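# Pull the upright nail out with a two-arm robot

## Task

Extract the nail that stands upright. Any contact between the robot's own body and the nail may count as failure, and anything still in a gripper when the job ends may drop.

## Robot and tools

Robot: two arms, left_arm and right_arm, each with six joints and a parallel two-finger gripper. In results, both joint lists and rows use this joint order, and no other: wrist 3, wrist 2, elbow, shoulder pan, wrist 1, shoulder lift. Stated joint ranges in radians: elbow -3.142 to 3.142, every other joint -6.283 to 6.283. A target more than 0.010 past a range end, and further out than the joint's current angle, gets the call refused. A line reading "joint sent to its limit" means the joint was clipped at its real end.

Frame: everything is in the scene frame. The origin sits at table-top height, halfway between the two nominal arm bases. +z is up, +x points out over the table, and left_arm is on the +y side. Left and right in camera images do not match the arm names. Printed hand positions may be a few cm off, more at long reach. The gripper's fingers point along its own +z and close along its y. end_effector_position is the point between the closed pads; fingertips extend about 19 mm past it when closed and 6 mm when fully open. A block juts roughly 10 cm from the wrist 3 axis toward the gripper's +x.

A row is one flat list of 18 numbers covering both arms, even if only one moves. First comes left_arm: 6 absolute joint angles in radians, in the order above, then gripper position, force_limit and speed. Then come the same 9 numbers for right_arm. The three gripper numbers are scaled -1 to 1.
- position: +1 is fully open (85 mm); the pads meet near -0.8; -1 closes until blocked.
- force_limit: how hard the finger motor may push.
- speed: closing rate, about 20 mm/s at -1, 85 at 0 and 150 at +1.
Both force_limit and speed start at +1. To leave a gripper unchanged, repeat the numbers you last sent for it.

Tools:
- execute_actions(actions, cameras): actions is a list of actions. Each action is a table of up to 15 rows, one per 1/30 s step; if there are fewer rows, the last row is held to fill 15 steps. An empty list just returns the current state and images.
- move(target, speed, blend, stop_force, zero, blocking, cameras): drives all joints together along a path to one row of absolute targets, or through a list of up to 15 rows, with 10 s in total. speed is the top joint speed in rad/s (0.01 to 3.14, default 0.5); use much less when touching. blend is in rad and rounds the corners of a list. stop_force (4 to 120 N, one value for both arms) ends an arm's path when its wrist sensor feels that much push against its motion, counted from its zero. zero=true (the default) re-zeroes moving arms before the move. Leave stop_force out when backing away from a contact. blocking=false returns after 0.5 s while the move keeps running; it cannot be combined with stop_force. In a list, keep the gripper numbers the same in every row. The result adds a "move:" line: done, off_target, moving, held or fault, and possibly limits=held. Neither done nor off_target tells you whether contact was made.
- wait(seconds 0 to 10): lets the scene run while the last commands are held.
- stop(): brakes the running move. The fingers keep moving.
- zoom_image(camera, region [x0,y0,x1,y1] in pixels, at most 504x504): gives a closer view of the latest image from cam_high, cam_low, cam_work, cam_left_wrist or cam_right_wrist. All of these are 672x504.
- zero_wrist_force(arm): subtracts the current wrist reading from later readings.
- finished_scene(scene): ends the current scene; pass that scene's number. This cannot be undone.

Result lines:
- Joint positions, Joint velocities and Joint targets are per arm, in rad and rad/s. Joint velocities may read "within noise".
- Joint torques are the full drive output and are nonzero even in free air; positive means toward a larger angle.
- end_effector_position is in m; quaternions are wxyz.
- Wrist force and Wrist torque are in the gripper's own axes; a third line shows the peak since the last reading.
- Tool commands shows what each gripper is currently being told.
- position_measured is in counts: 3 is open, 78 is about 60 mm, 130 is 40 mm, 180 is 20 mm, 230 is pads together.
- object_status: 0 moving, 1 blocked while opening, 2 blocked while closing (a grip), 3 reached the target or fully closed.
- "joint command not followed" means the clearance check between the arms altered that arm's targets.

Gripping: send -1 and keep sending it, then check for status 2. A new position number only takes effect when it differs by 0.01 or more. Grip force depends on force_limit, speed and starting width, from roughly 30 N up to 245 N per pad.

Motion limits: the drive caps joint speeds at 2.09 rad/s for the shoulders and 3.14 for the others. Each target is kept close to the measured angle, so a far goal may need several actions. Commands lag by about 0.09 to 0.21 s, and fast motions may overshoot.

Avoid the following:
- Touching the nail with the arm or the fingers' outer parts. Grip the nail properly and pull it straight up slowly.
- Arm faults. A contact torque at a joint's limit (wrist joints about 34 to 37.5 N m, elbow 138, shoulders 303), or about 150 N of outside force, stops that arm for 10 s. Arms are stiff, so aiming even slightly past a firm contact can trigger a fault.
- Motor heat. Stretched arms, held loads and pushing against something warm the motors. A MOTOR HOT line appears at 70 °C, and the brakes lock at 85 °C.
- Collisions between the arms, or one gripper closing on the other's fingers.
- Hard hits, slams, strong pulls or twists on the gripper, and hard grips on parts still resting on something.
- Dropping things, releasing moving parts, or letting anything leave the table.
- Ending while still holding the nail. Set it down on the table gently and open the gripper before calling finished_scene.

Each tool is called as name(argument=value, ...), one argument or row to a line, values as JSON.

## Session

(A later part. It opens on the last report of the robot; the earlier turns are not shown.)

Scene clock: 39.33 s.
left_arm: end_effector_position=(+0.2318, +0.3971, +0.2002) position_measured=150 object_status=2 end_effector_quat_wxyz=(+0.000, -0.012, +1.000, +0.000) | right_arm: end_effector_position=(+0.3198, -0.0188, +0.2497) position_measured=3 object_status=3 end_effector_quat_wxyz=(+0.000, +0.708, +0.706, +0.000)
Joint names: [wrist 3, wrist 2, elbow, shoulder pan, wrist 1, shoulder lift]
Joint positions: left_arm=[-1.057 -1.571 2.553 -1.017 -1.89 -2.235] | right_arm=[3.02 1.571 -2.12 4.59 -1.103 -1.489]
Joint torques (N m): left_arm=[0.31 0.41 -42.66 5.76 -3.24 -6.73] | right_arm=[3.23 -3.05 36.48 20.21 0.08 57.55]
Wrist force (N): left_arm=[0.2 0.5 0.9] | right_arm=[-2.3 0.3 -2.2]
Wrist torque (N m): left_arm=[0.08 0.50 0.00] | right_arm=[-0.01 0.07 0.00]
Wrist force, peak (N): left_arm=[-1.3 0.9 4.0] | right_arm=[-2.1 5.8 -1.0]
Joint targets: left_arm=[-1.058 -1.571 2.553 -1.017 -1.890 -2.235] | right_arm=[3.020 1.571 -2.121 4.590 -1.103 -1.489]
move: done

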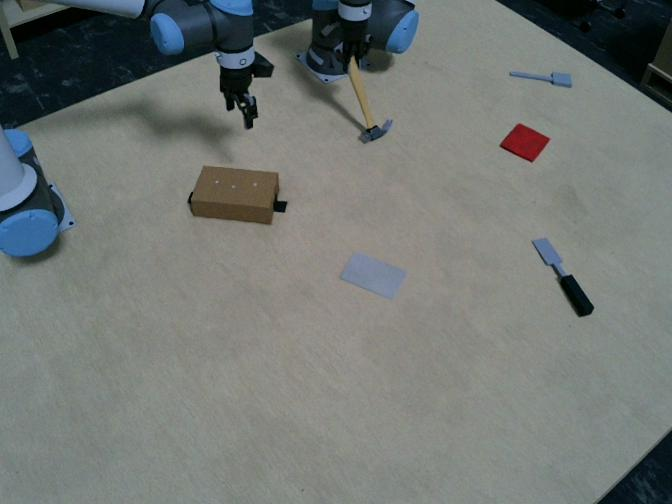

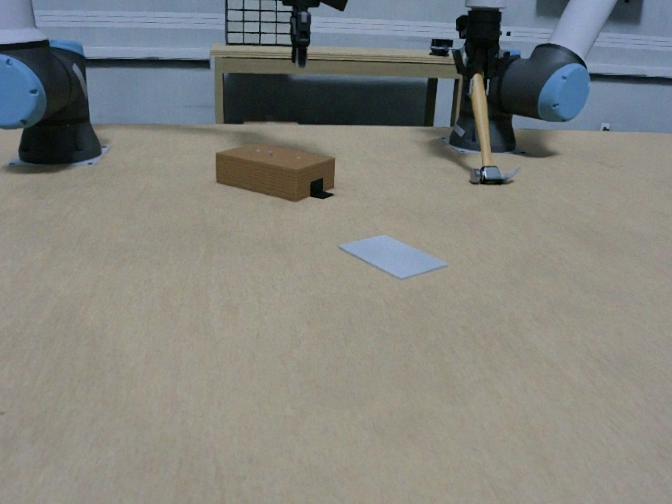

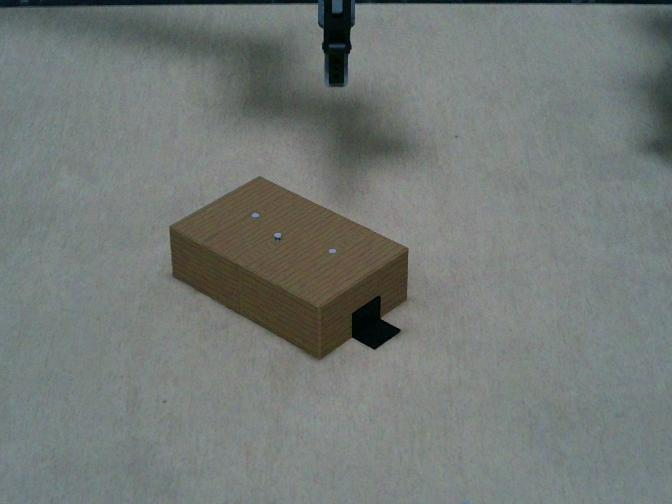

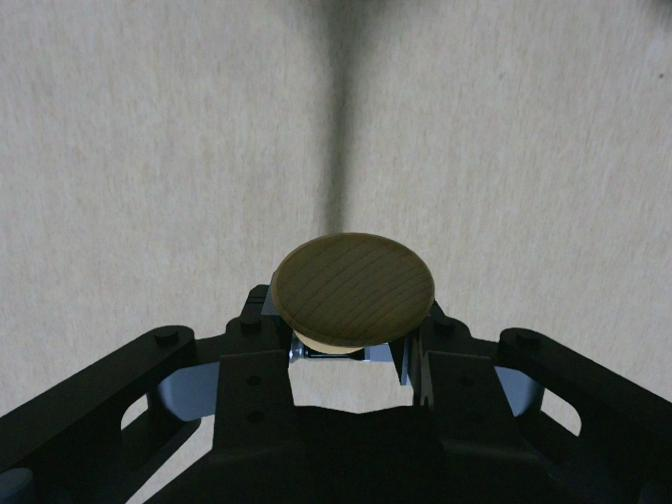

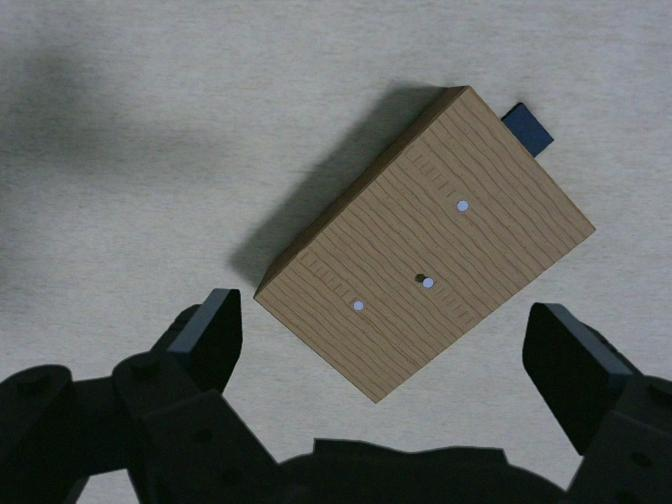

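move(
  target=[-1.0575,-1.571,2.5534,-1.0167,-1.8897,-2.2345,-0.97,1,-1,0.987,2.731,-2.1785,3.708,-1.2608,-1.8177,1,1,1],
  speed=0.7,
)

zoom_image(
  camera="cam_right_wrist",
  region=[200, 130, 470, 330],
)

Scene clock: 48.53 s.
left_arm: end_effector_position=(+0.2318, +0.3971, +0.2002) position_measured=150 object_status=2 end_effector_quat_wxyz=(+0.000, -0.012, +1.000, +0.000) | right_arm: end_effector_position=(+0.4938, -0.1859, +0.1825) position_measured=3 object_status=3 end_effector_quat_wxyz=(-0.525, +0.326, +0.767, +0.173)
Joint names: [wrist 3, wrist 2, elbow, shoulder pan, wrist 1, shoulder lift]
Joint positions: left_arm=[-1.057 -1.571 2.553 -1.017 -1.89 -2.235] | right_arm=[1.086 2.676 -2.176 3.75 -1.253 -1.802]
Joint torques (N m): left_arm=[0.87 0.26 -43.25 5.51 -5.99 -4.49] | right_arm=[3.03 -1.03 38.07 20.8 8.11 71.19]
Wrist force (N): left_arm=[0.0 0.7 1.3] | right_arm=[0.2 -0.1 -0.6]
Wrist torque (N m): left_arm=[0.10 0.49 0.00] | right_arm=[0.12 0.08 -0.03]
Wrist force, peak (N): left_arm=[0.1 0.8 1.6] | right_arm=[-6.1 -3.6 -8.1]
Joint targets: left_arm=[-1.058 -1.571 2.553 -1.017 -1.890 -2.235] | right_arm=[1.086 2.676 -2.176 3.750 -1.253 -1.802]
move: held (right_arm; a check stopped the path); limits=held; right_arm: the wrist 3 is farthest, 0.099 rad from its target
joint command not followed: on one or more control steps a check withheld the commanded joint targets of the right arm, and it was not sent them on those steps.
cause: the commanded joint targets, or the way to them, would bring two parts of the arm too close to each other (its gripper and another part of the arm, with the joints along the arm from the wrist 1 to the wrist 3 between them).

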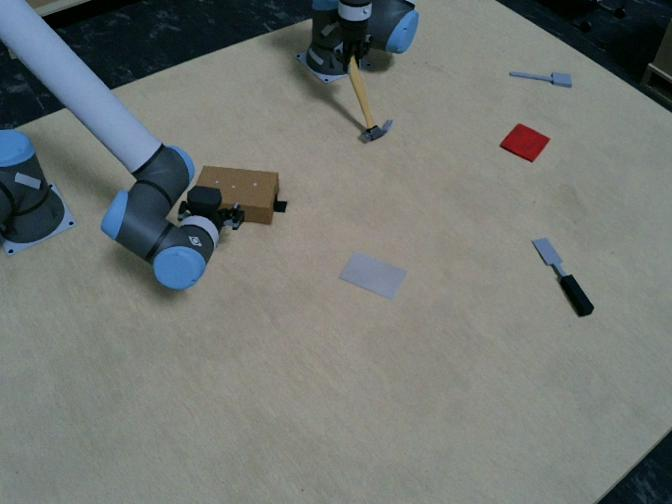

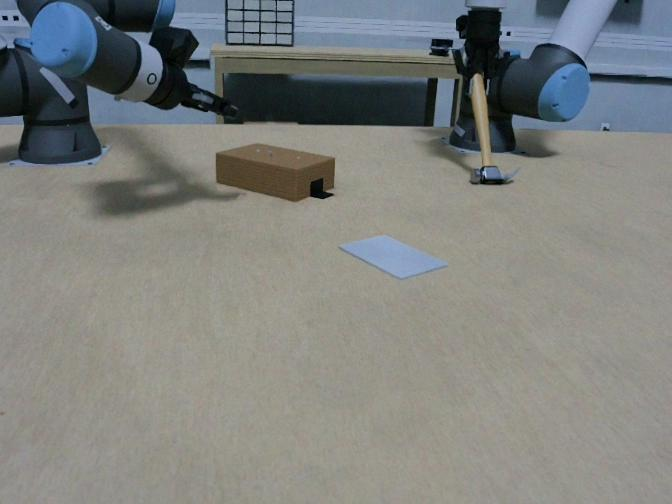

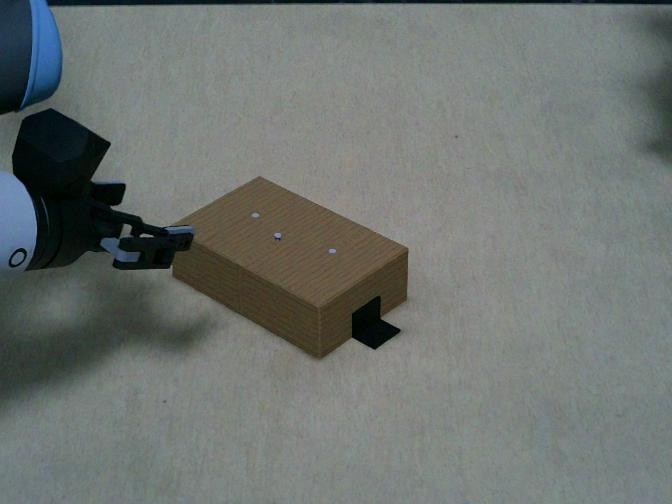

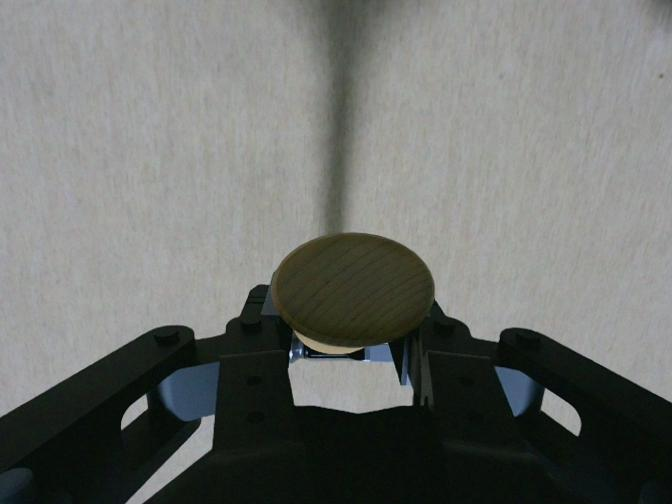

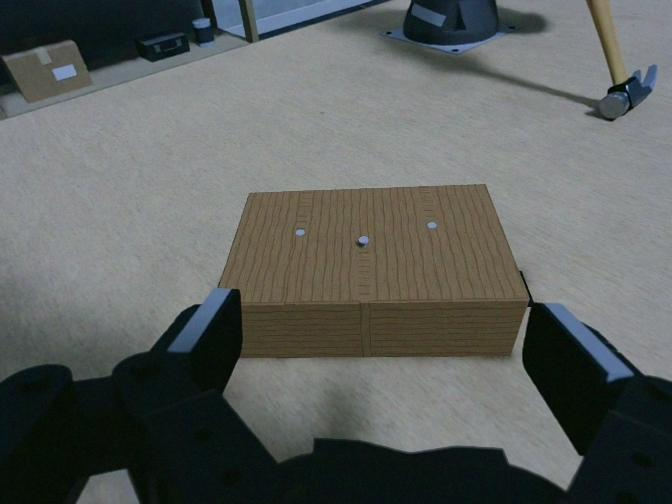

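Scaled by 1.867 from the camera's 672x504 image, which has a finer 960x720 frame.

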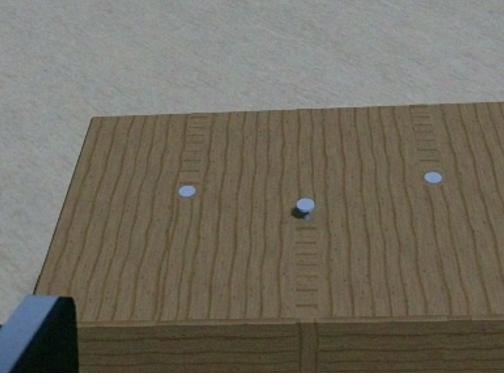

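move(
  target=[
    [0.4,-1.571,2.4,-1.0167,-1.8,-2.15,-0.97,1,-1,1.086,2.676,-2.176,3.750,-1.253,-1.802,1,1,1],
    [1.646,-0.8193,1.4089,-1.4777,-1.0665,-1.1765,-0.97,1,-1,1.086,2.676,-2.176,3.750,-1.253,-1.802,1,1,1],
  ],
  speed=0.5,
  blend=0.1,
)

Scene clock: 57.17 s.
left_arm: end_effector_position=(+0.3594, -0.1578, +0.3806) position_measured=150 object_status=2 end_effector_quat_wxyz=(-0.360, +0.868, -0.132, +0.316) | right_arm: end_effector_position=(+0.4937, -0.1858, +0.1828) position_measured=3 object_status=3 end_effector_quat_wxyz=(-0.525, +0.326, +0.767, +0.173)
Joint names: [wrist 3, wrist 2, elbow, shoulder pan, wrist 1, shoulder lift]
Joint positions: left_arm=[1.646 -0.819 1.409 -1.478 -1.067 -1.177] | right_arm=[1.086 2.676 -2.176 3.75 -1.253 -1.802]
Joint torques (N m): left_arm=[2.37 4.81 -54.7 -12.49 2.28 -61.37] | right_arm=[-1.96 6.75 27.83 18.4 6.95 72.68]
Wrist force (N): left_arm=[-1.9 4.0 2.7] | right_arm=[0.2 -0.2 -0.4]
Wrist torque (N m): left_arm=[-0.68 -0.25 -0.51] | right_arm=[0.11 0.07 -0.03]
Wrist force, peak (N): left_arm=[-1.4 7.3 0.4] | right_arm=[0.4 -0.1 -1.0]
Joint targets: left_arm=[1.646 -0.819 1.409 -1.478 -1.067 -1.176] | right_arm=[1.086 2.676 -2.176 3.750 -1.253 -1.802]
move: done

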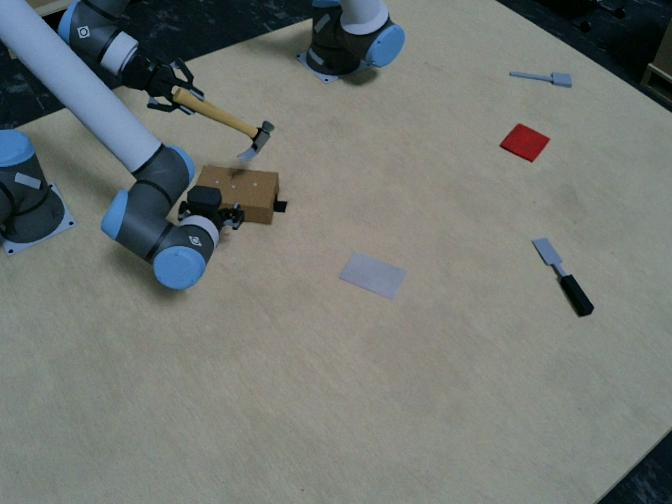

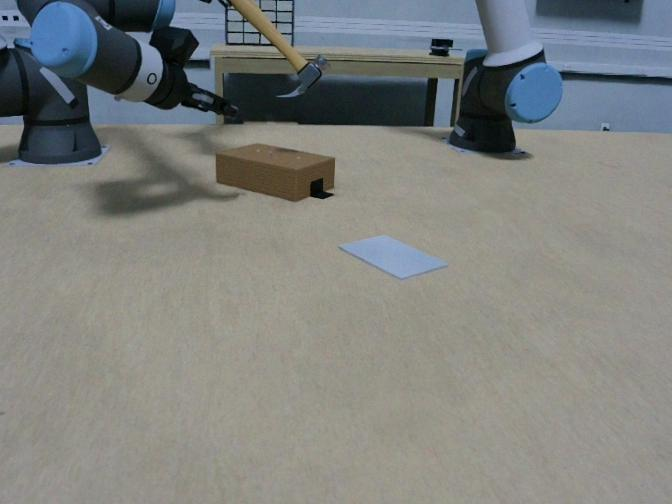

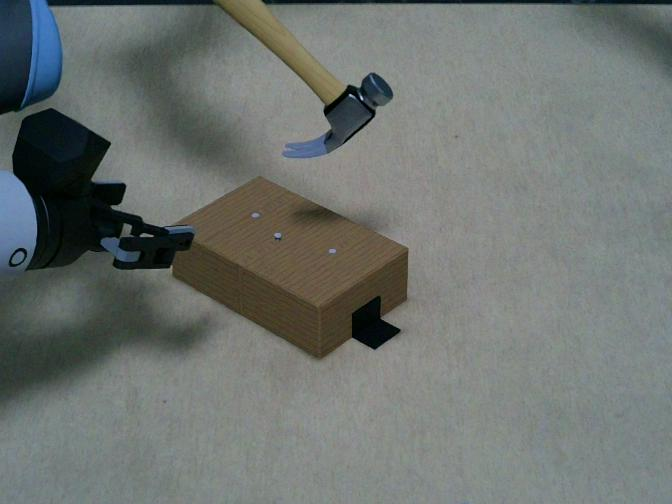

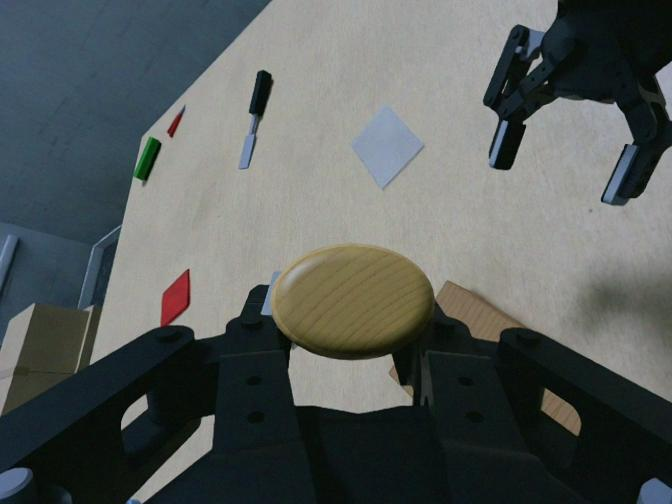

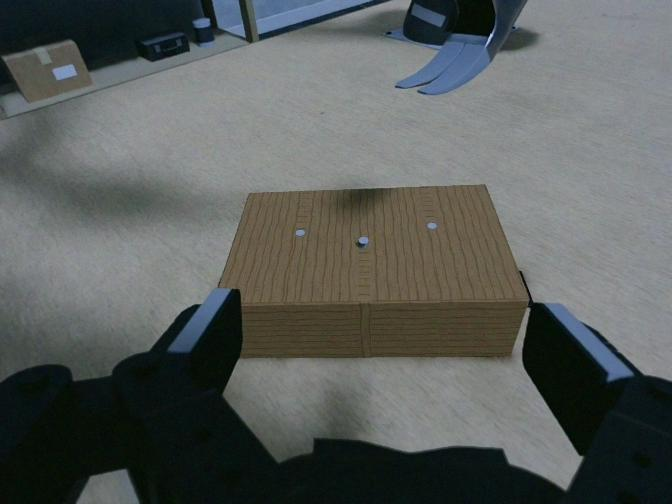

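move(
  target=[1.646,-0.8193,1.4788,-1.4777,-1.1637,-1.1492,-0.97,1,-1,1.086,2.676,-2.176,3.750,-1.253,-1.802,1,1,1],
  speed=0.3,
)

zoom_image(
  camera="cam_right_wrist",
  region=[250, 100, 500, 300],
)

zoom_image(
  camera="cam_work",
  region=[180, 110, 430, 310],
)

Scene clock: 58.70 s.
left_arm: end_effector_position=(+0.3594, -0.1579, +0.3207) position_measured=150 object_status=2 end_effector_quat_wxyz=(-0.360, +0.868, -0.132, +0.316) | right_arm: end_effector_position=(+0.4937, -0.1858, +0.1828) position_measured=3 object_status=3 end_effector_quat_wxyz=(-0.525, +0.326, +0.767, +0.173)
Joint names: [wrist 3, wrist 2, elbow, shoulder pan, wrist 1, shoulder lift]
Joint positions: left_arm=[1.646 -0.819 1.479 -1.478 -1.164 -1.149] | right_arm=[1.086 2.676 -2.176 3.75 -1.253 -1.802]
Joint torques (N m): left_arm=[1.99 3.76 -39.2 -11.2 -4.03 -66.11] | right_arm=[-2.2 6.54 29.28 17.34 6.44 71.04]
Wrist force (N): left_arm=[-1.7 4.1 2.9] | right_arm=[0.2 -0.4 -0.5]
Wrist torque (N m): left_arm=[-0.58 -0.21 -0.56] | right_arm=[0.08 0.07 -0.04]
Wrist force, peak (N): left_arm=[-2.8 5.9 3.7] | right_arm=[0.8 0.0 -0.8]
Joint targets: left_arm=[1.646 -0.819 1.479 -1.478 -1.164 -1.149] | right_arm=[1.086 2.676 -2.176 3.750 -1.253 -1.802]
move: done

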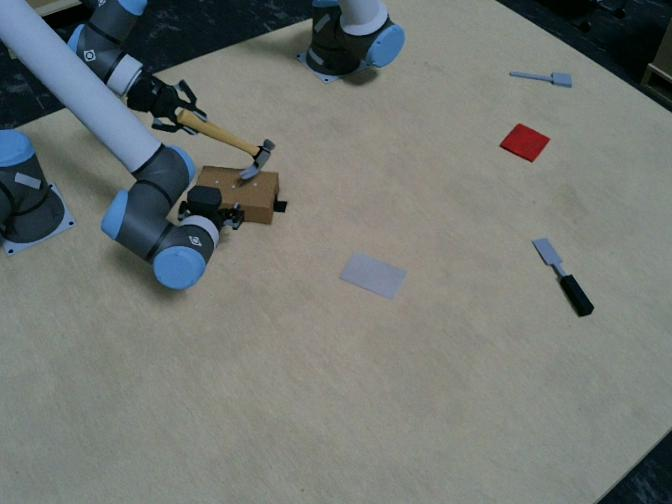

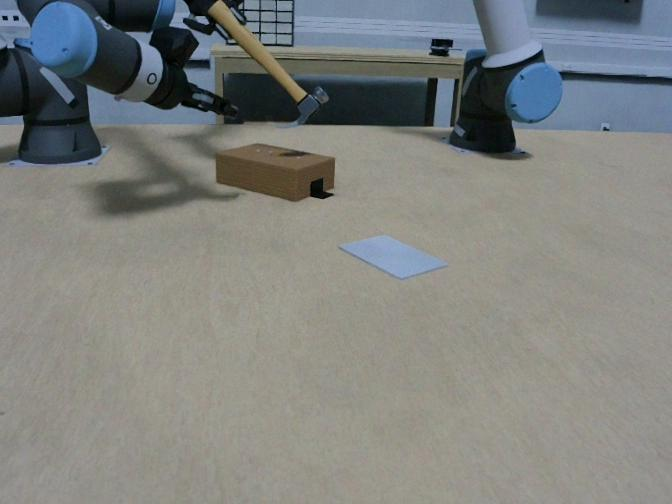

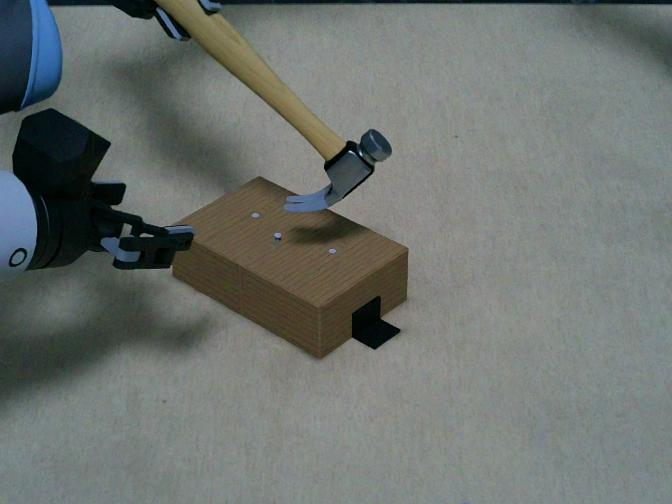

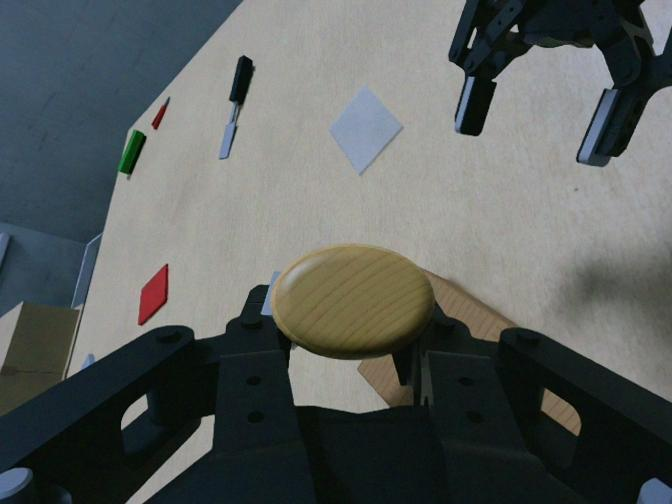

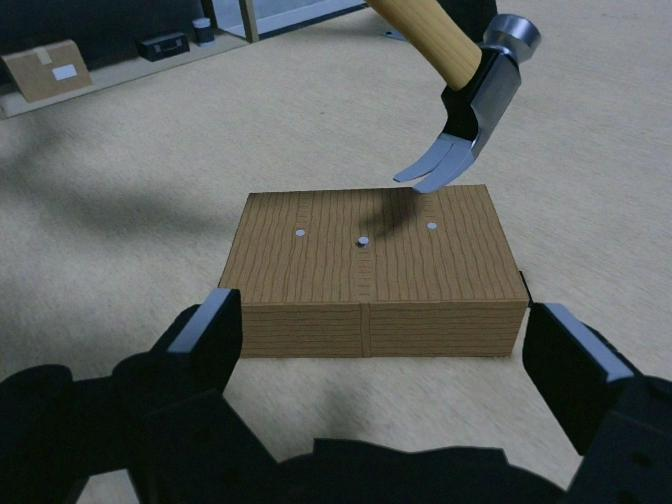

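Scaled by 2.016 from the camera's 672x504 image, which has a finer 960x720 frame.

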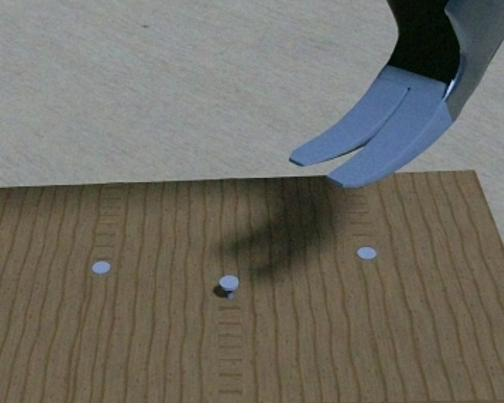

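Scaled by 2.016 from the camera's 672x504 image, which has a finer 960x720 frame.

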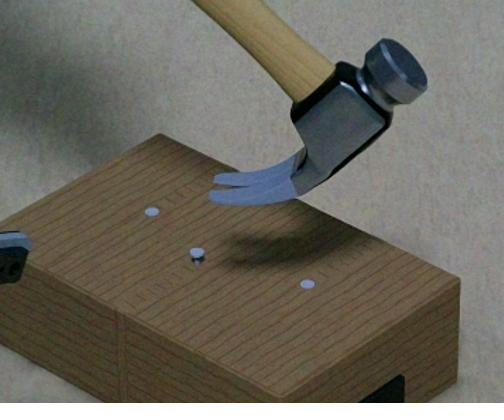

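move(
  target=[1.589,-0.8586,1.5779,-1.5348,-1.2246,-1.1501,-0.97,1,-1,1.086,2.676,-2.176,3.750,-1.253,-1.802,1,1,1],
  speed=0.2,
  cameras=["cam_work","cam_right_wrist","cam_low"],
)

zoom_image(
  camera="cam_right_wrist",
  region=[250, 100, 500, 300],
)

zoom_image(
  camera="cam_work",
  region=[180, 110, 430, 310],
)

Scene clock: 61.03 s.
left_arm: end_effector_position=(+0.3092, -0.1459, +0.2655) position_measured=150 object_status=2 end_effector_quat_wxyz=(-0.360, +0.868, -0.131, +0.316) | right_arm: end_effector_position=(+0.4937, -0.1858, +0.1828) position_measured=3 object_status=3 end_effector_quat_wxyz=(-0.525, +0.326, +0.767, +0.173)
Joint names: [wrist 3, wrist 2, elbow, shoulder pan, wrist 1, shoulder lift]
Joint positions: left_arm=[1.589 -0.859 1.578 -1.535 -1.225 -1.15] | right_arm=[1.086 2.676 -2.176 3.75 -1.253 -1.802]
Joint torques (N m): left_arm=[-1.32 -0.38 -37.74 -12.73 -4.12 -92.22] | right_arm=[-2.1 6.13 31 14.6 5.59 69.87]
Wrist force (N): left_arm=[-1.7 4.3 2.4] | right_arm=[0.3 -0.2 -0.7]
Wrist torque (N m): left_arm=[-0.57 -0.19 -0.50] | right_arm=[0.11 0.05 -0.04]
Wrist force, peak (N): left_arm=[-4.0 5.2 2.5] | right_arm=[0.8 0.0 -0.5]
Joint targets: left_arm=[1.589 -0.859 1.578 -1.535 -1.225 -1.150] | right_arm=[1.086 2.676 -2.176 3.750 -1.253 -1.802]
move: done
Images, in order (width x height): cam_low 672x504, cam_work 672x504, cam_right_wrist 672x504.

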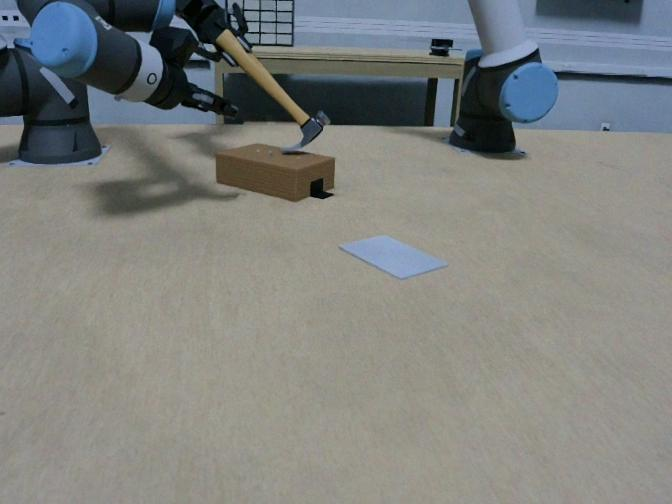

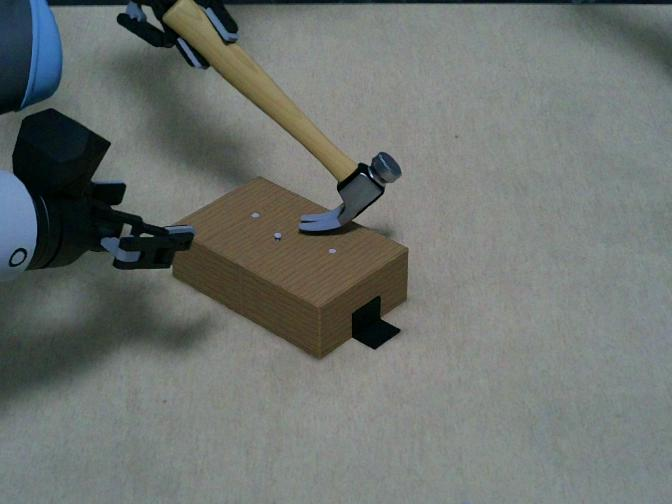

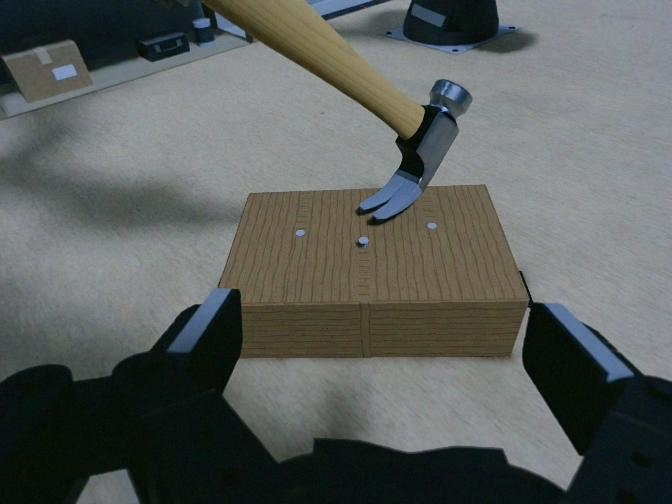

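Scaled by 2.016 from the camera's 672x504 image, which has a finer 960x720 frame.

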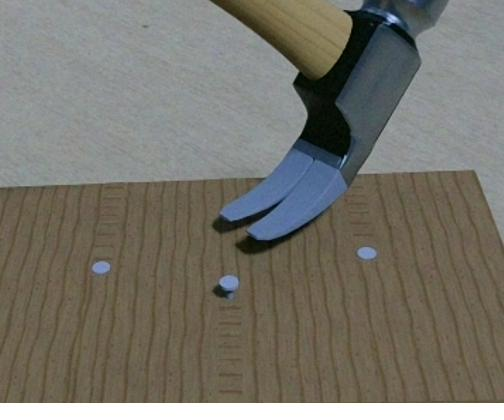

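Scaled by 2.016 from the camera's 672x504 image, which has a finer 960x720 frame.

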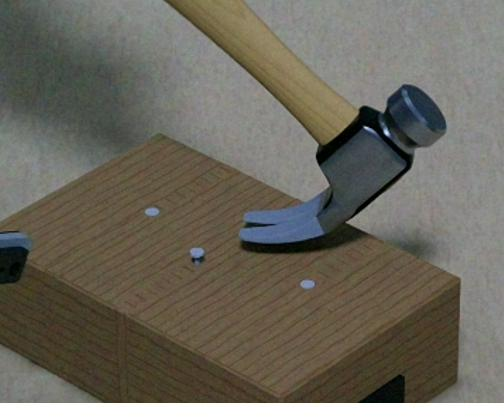

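move(
  target=[1.609,-0.8451,1.5591,-1.5151,-1.2380,-1.1308,-0.97,1,-1,1.086,2.676,-2.176,3.750,-1.253,-1.802,1,1,1],
  speed=0.1,
  cameras=["cam_work","cam_right_wrist"],
)

zoom_image(
  camera="cam_right_wrist",
  region=[290, 150, 440, 270],
)

zoom_image(
  camera="cam_work",
  region=[230, 170, 380, 290],
)

Scene clock: 66.33 s.
left_arm: end_effector_position=(+0.3262, -0.1536, +0.2612) position_measured=150 object_status=2 end_effector_quat_wxyz=(-0.360, +0.868, -0.132, +0.316) | right_arm: end_effector_position=(+0.4937, -0.1858, +0.1828) position_measured=3 object_status=3 end_effector_quat_wxyz=(-0.525, +0.326, +0.767, +0.173)
Joint names: [wrist 3, wrist 2, elbow, shoulder pan, wrist 1, shoulder lift]
Joint positions: left_arm=[1.609 -0.845 1.559 -1.515 -1.238 -1.131] | right_arm=[1.086 2.676 -2.176 3.75 -1.253 -1.802]
Joint torques (N m): left_arm=[1.99 4.96 -51.53 14.97 -4.08 -67.77] | right_arm=[-2.2 5.73 33.13 12.89 4.45 68.28]
Wrist force (N): left_arm=[-1.6 4.0 2.6] | right_arm=[0.5 -0.2 -0.3]
Wrist torque (N m): left_arm=[-0.60 -0.23 -0.48] | right_arm=[0.11 0.02 -0.04]
Wrist force, peak (N): left_arm=[-1.8 4.4 2.5] | right_arm=[0.7 0.1 -0.7]
Joint targets: left_arm=[1.609 -0.845 1.559 -1.515 -1.238 -1.131] | right_arm=[1.086 2.676 -2.176 3.750 -1.253 -1.802]
move: done
Images, in order (width x height): cam_work 672x504, cam_right_wrist 672x504.

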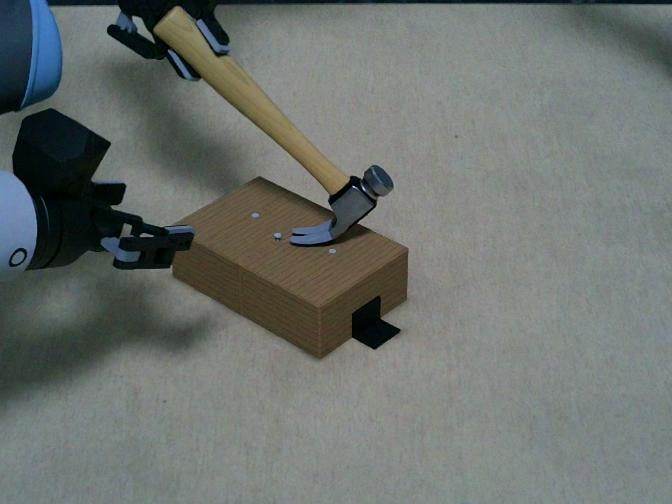

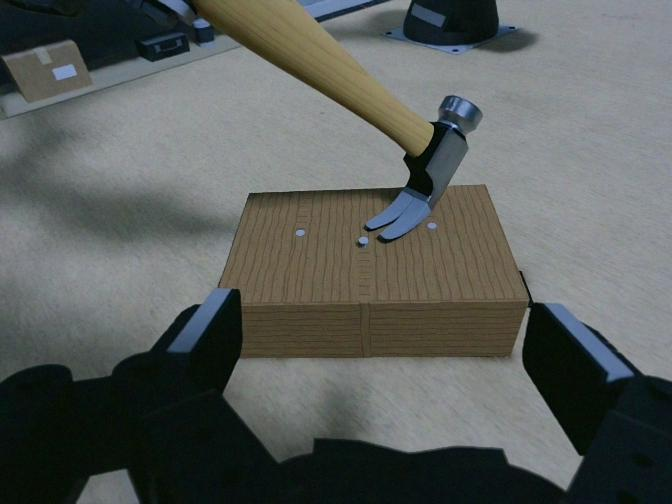

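Scaled by 3.360 from the camera's 672x504 image, which has a finer 960x720 frame.

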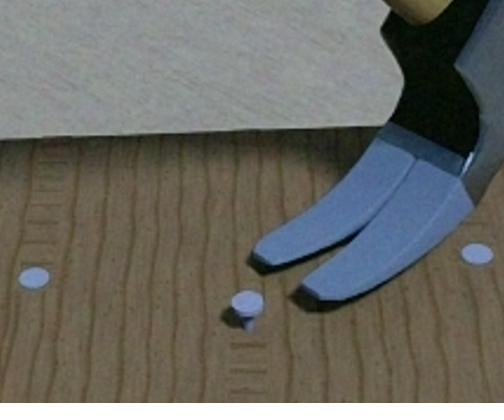

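Scaled by 3.360 from the camera's 672x504 image, which has a finer 960x720 frame.

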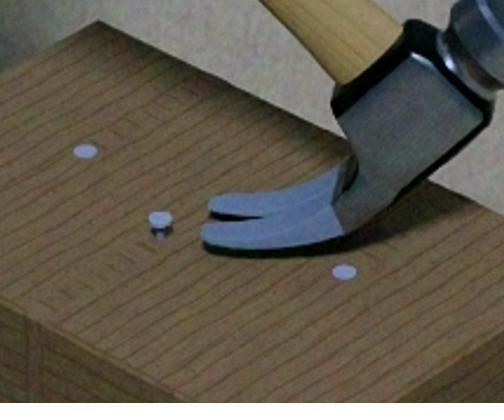

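move(
  target=[1.609,-0.8451,1.5663,-1.5151,-1.2507,-1.1254,-0.97,1,-1,1.086,2.676,-2.176,3.750,-1.253,-1.802,1,1,1],
  speed=0.01,
  stop_force=5,
  cameras=["cam_work","cam_right_wrist"],
)

zoom_image(
  camera="cam_right_wrist",
  region=[290, 150, 440, 270],
)

zoom_image(
  camera="cam_work",
  region=[230, 170, 380, 290],
)

Scene clock: 69.13 s.
left_arm: end_effector_position=(+0.3263, -0.1537, +0.2588) position_measured=150 object_status=2 end_effector_quat_wxyz=(-0.360, +0.868, -0.132, +0.316) | right_arm: end_effector_position=(+0.4937, -0.1858, +0.1828) position_measured=3 object_status=3 end_effector_quat_wxyz=(-0.525, +0.326, +0.767, +0.173)
Joint names: [wrist 3, wrist 2, elbow, shoulder pan, wrist 1, shoulder lift]
Joint positions: left_arm=[1.609 -0.845 1.561 -1.515 -1.242 -1.129] | right_arm=[1.086 2.676 -2.176 3.75 -1.253 -1.802]
Joint torques (N m): left_arm=[0.55 -0.45 -46.38 14.13 2.18 -89.27] | right_arm=[-1.93 5.19 34.69 10.68 3.43 66.91]
Wrist force (N): left_arm=[1.8 0.5 -3.4] | right_arm=[0.1 -0.3 -0.4]
Wrist torque (N m): left_arm=[-0.40 -0.25 -0.33] | right_arm=[0.09 0.08 -0.04]
Wrist force, peak (N): left_arm=[5.0 -1.8 -7.6] | right_arm=[0.3 -0.5 -0.8]
Joint targets: left_arm=[1.609 -0.845 1.561 -1.515 -1.242 -1.129] | right_arm=[1.086 2.676 -2.176 3.750 -1.253 -1.802]
move: contact (left_arm)
Images, in order (width x height): cam_work 672x504, cam_right_wrist 672x504.

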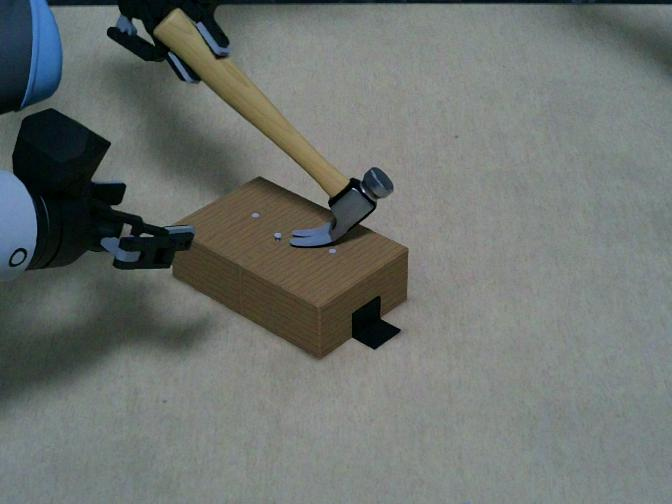

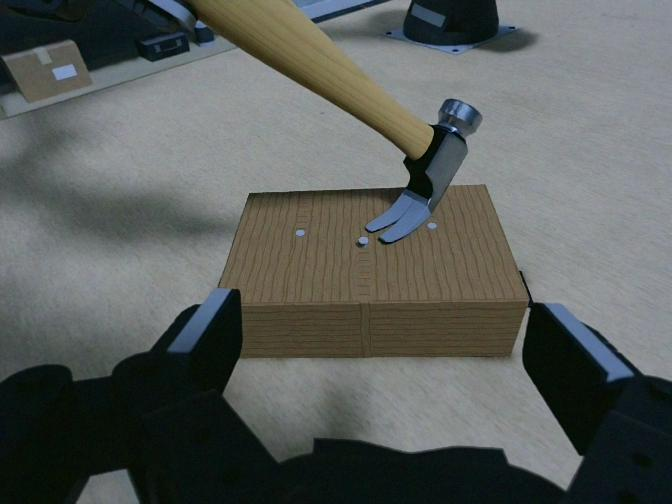

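Scaled by 3.360 from the camera's 672x504 image, which has a finer 960x720 frame.

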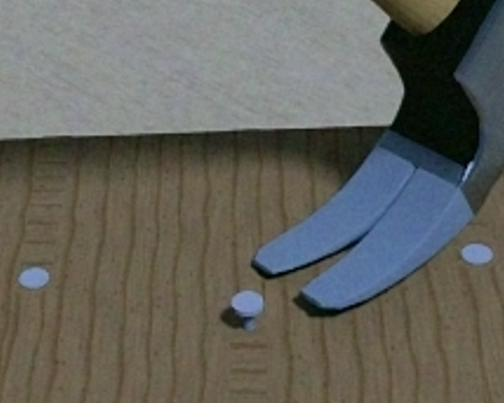

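Scaled by 3.360 from the camera's 672x504 image, which has a finer 960x720 frame.

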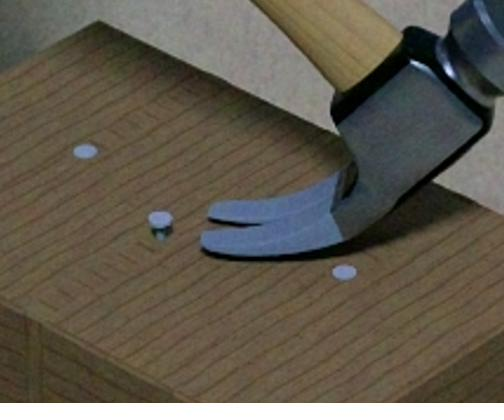

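move(
  target=[1.6087,-0.8453,1.5430,-1.5155,-1.2354,-1.1174,-0.97,1,-1,1.086,2.676,-2.176,3.750,-1.253,-1.802,1,1,1],
  speed=0.02,
  stop_force=10,
  cameras=["cam_work","cam_right_wrist"],
)

zoom_image(
  camera="cam_right_wrist",
  region=[290, 150, 440, 270],
)

zoom_image(
  camera="cam_work",
  region=[230, 170, 380, 290],
)

Scene clock: 71.70 s.
left_arm: end_effector_position=(+0.3263, -0.1619, +0.2590) position_measured=150 object_status=2 end_effector_quat_wxyz=(-0.359, +0.868, -0.132, +0.316) | right_arm: end_effector_position=(+0.4937, -0.1858, +0.1828) position_measured=3 object_status=3 end_effector_quat_wxyz=(-0.525, +0.326, +0.767, +0.173)
Joint names: [wrist 3, wrist 2, elbow, shoulder pan, wrist 1, shoulder lift]
Joint positions: left_arm=[1.609 -0.845 1.543 -1.516 -1.235 -1.117] | right_arm=[1.086 2.676 -2.176 3.75 -1.253 -1.802]
Joint torques (N m): left_arm=[-1.17 -0.34 -51.05 -10.44 2.17 -61.73] | right_arm=[-1.9 4.83 36.74 8.01 2.51 66.39]
Wrist force (N): left_arm=[-1.9 3.8 2.4] | right_arm=[0.1 -0.1 -0.4]
Wrist torque (N m): left_arm=[-0.63 -0.19 -0.46] | right_arm=[0.13 0.07 -0.04]
Wrist force, peak (N): left_arm=[-1.6 4.1 2.7] | right_arm=[0.3 0.0 -0.8]
Joint targets: left_arm=[1.609 -0.845 1.543 -1.516 -1.235 -1.117] | right_arm=[1.086 2.676 -2.176 3.750 -1.253 -1.802]
move: done
Images, in order (width x height): cam_work 672x504, cam_right_wrist 672x504.

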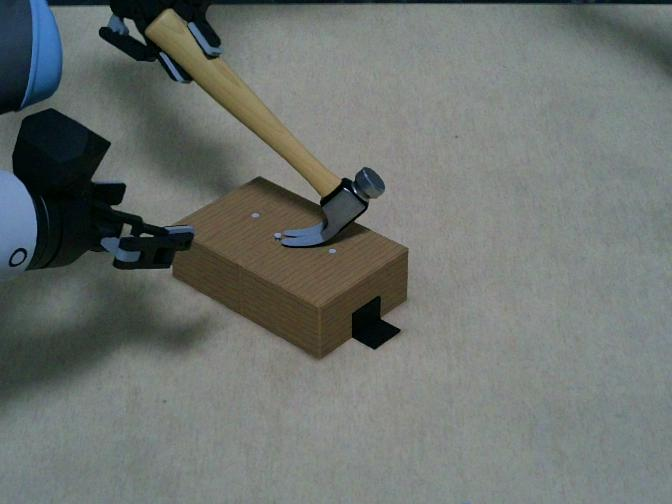

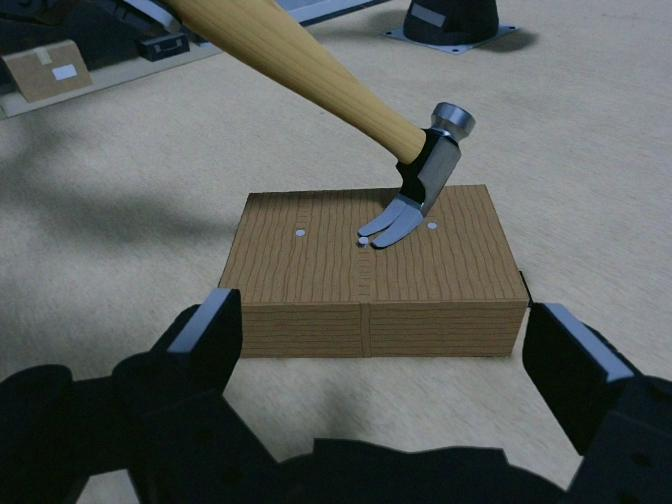

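Scaled by 3.360 from the camera's 672x504 image, which has a finer 960x720 frame.

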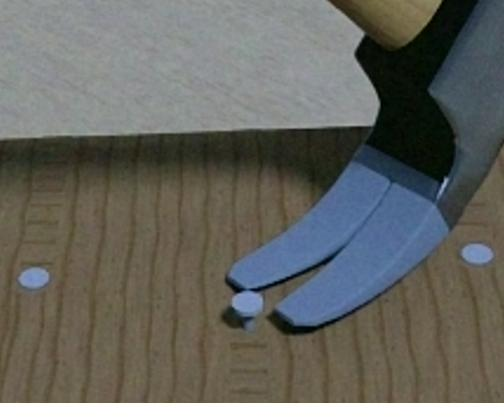

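Scaled by 3.360 from the camera's 672x504 image, which has a finer 960x720 frame.

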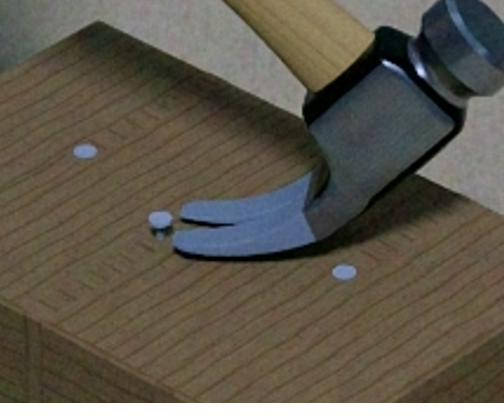

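move(
  target=[1.611,-0.8437,1.5356,-1.5133,-1.2345,-1.1123,-0.97,1,-1,1.086,2.676,-2.176,3.750,-1.253,-1.802,1,1,1],
  speed=0.01,
  stop_force=8,
  cameras=["cam_work","cam_right_wrist"],
)

zoom_image(
  camera="cam_right_wrist",
  region=[330, 190, 430, 270],
)

zoom_image(
  camera="cam_work",
  region=[250, 200, 350, 280],
)

Scene clock: 73.90 s.
left_arm: end_effector_position=(+0.3284, -0.1649, +0.2590) position_measured=150 object_status=2 end_effector_quat_wxyz=(-0.359, +0.868, -0.132, +0.316) | right_arm: end_effector_position=(+0.4937, -0.1858, +0.1828) position_measured=3 object_status=3 end_effector_quat_wxyz=(-0.525, +0.326, +0.767, +0.173)
Joint names: [wrist 3, wrist 2, elbow, shoulder pan, wrist 1, shoulder lift]
Joint positions: left_arm=[1.611 -0.844 1.536 -1.513 -1.234 -1.112] | right_arm=[1.086 2.676 -2.176 3.75 -1.253 -1.802]
Joint torques (N m): left_arm=[1.7 4.67 -50.89 14.07 1.8 -66.17] | right_arm=[-2.07 4.66 36.46 6.57 1.83 66.49]
Wrist force (N): left_arm=[-1.6 3.0 1.8] | right_arm=[0.1 -0.1 -0.7]
Wrist torque (N m): left_arm=[-0.48 -0.29 -0.36] | right_arm=[0.13 0.09 -0.04]
Wrist force, peak (N): left_arm=[-1.7 4.1 2.5] | right_arm=[0.9 0.0 -0.3]
Joint targets: left_arm=[1.611 -0.844 1.536 -1.513 -1.235 -1.112] | right_arm=[1.086 2.676 -2.176 3.750 -1.253 -1.802]
move: done
Images, in order (width x height): cam_work 672x504, cam_right_wrist 672x504.

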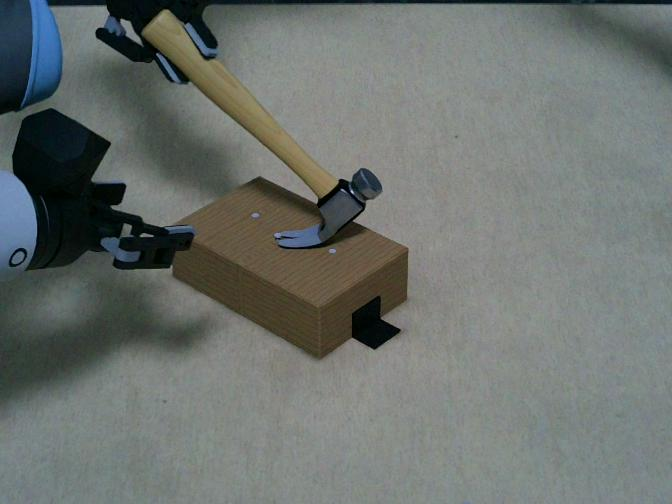

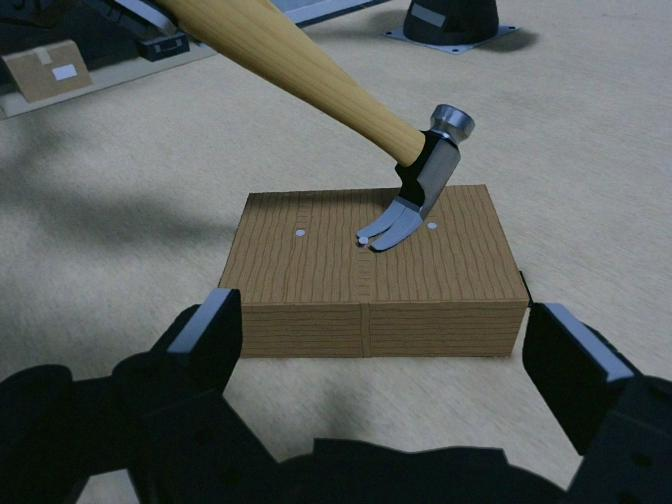

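Scaled by 5.040 from the camera's 672x504 image, which has a finer 960x720 frame.

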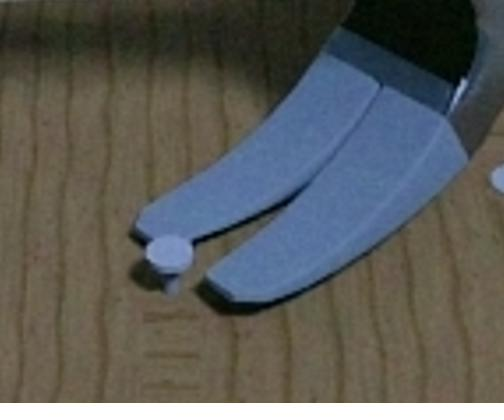

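Scaled by 5.040 from the camera's 672x504 image, which has a finer 960x720 frame.

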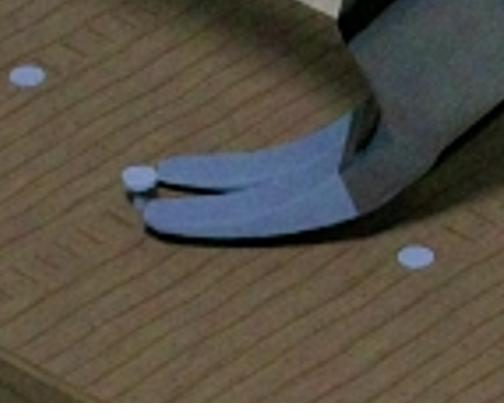

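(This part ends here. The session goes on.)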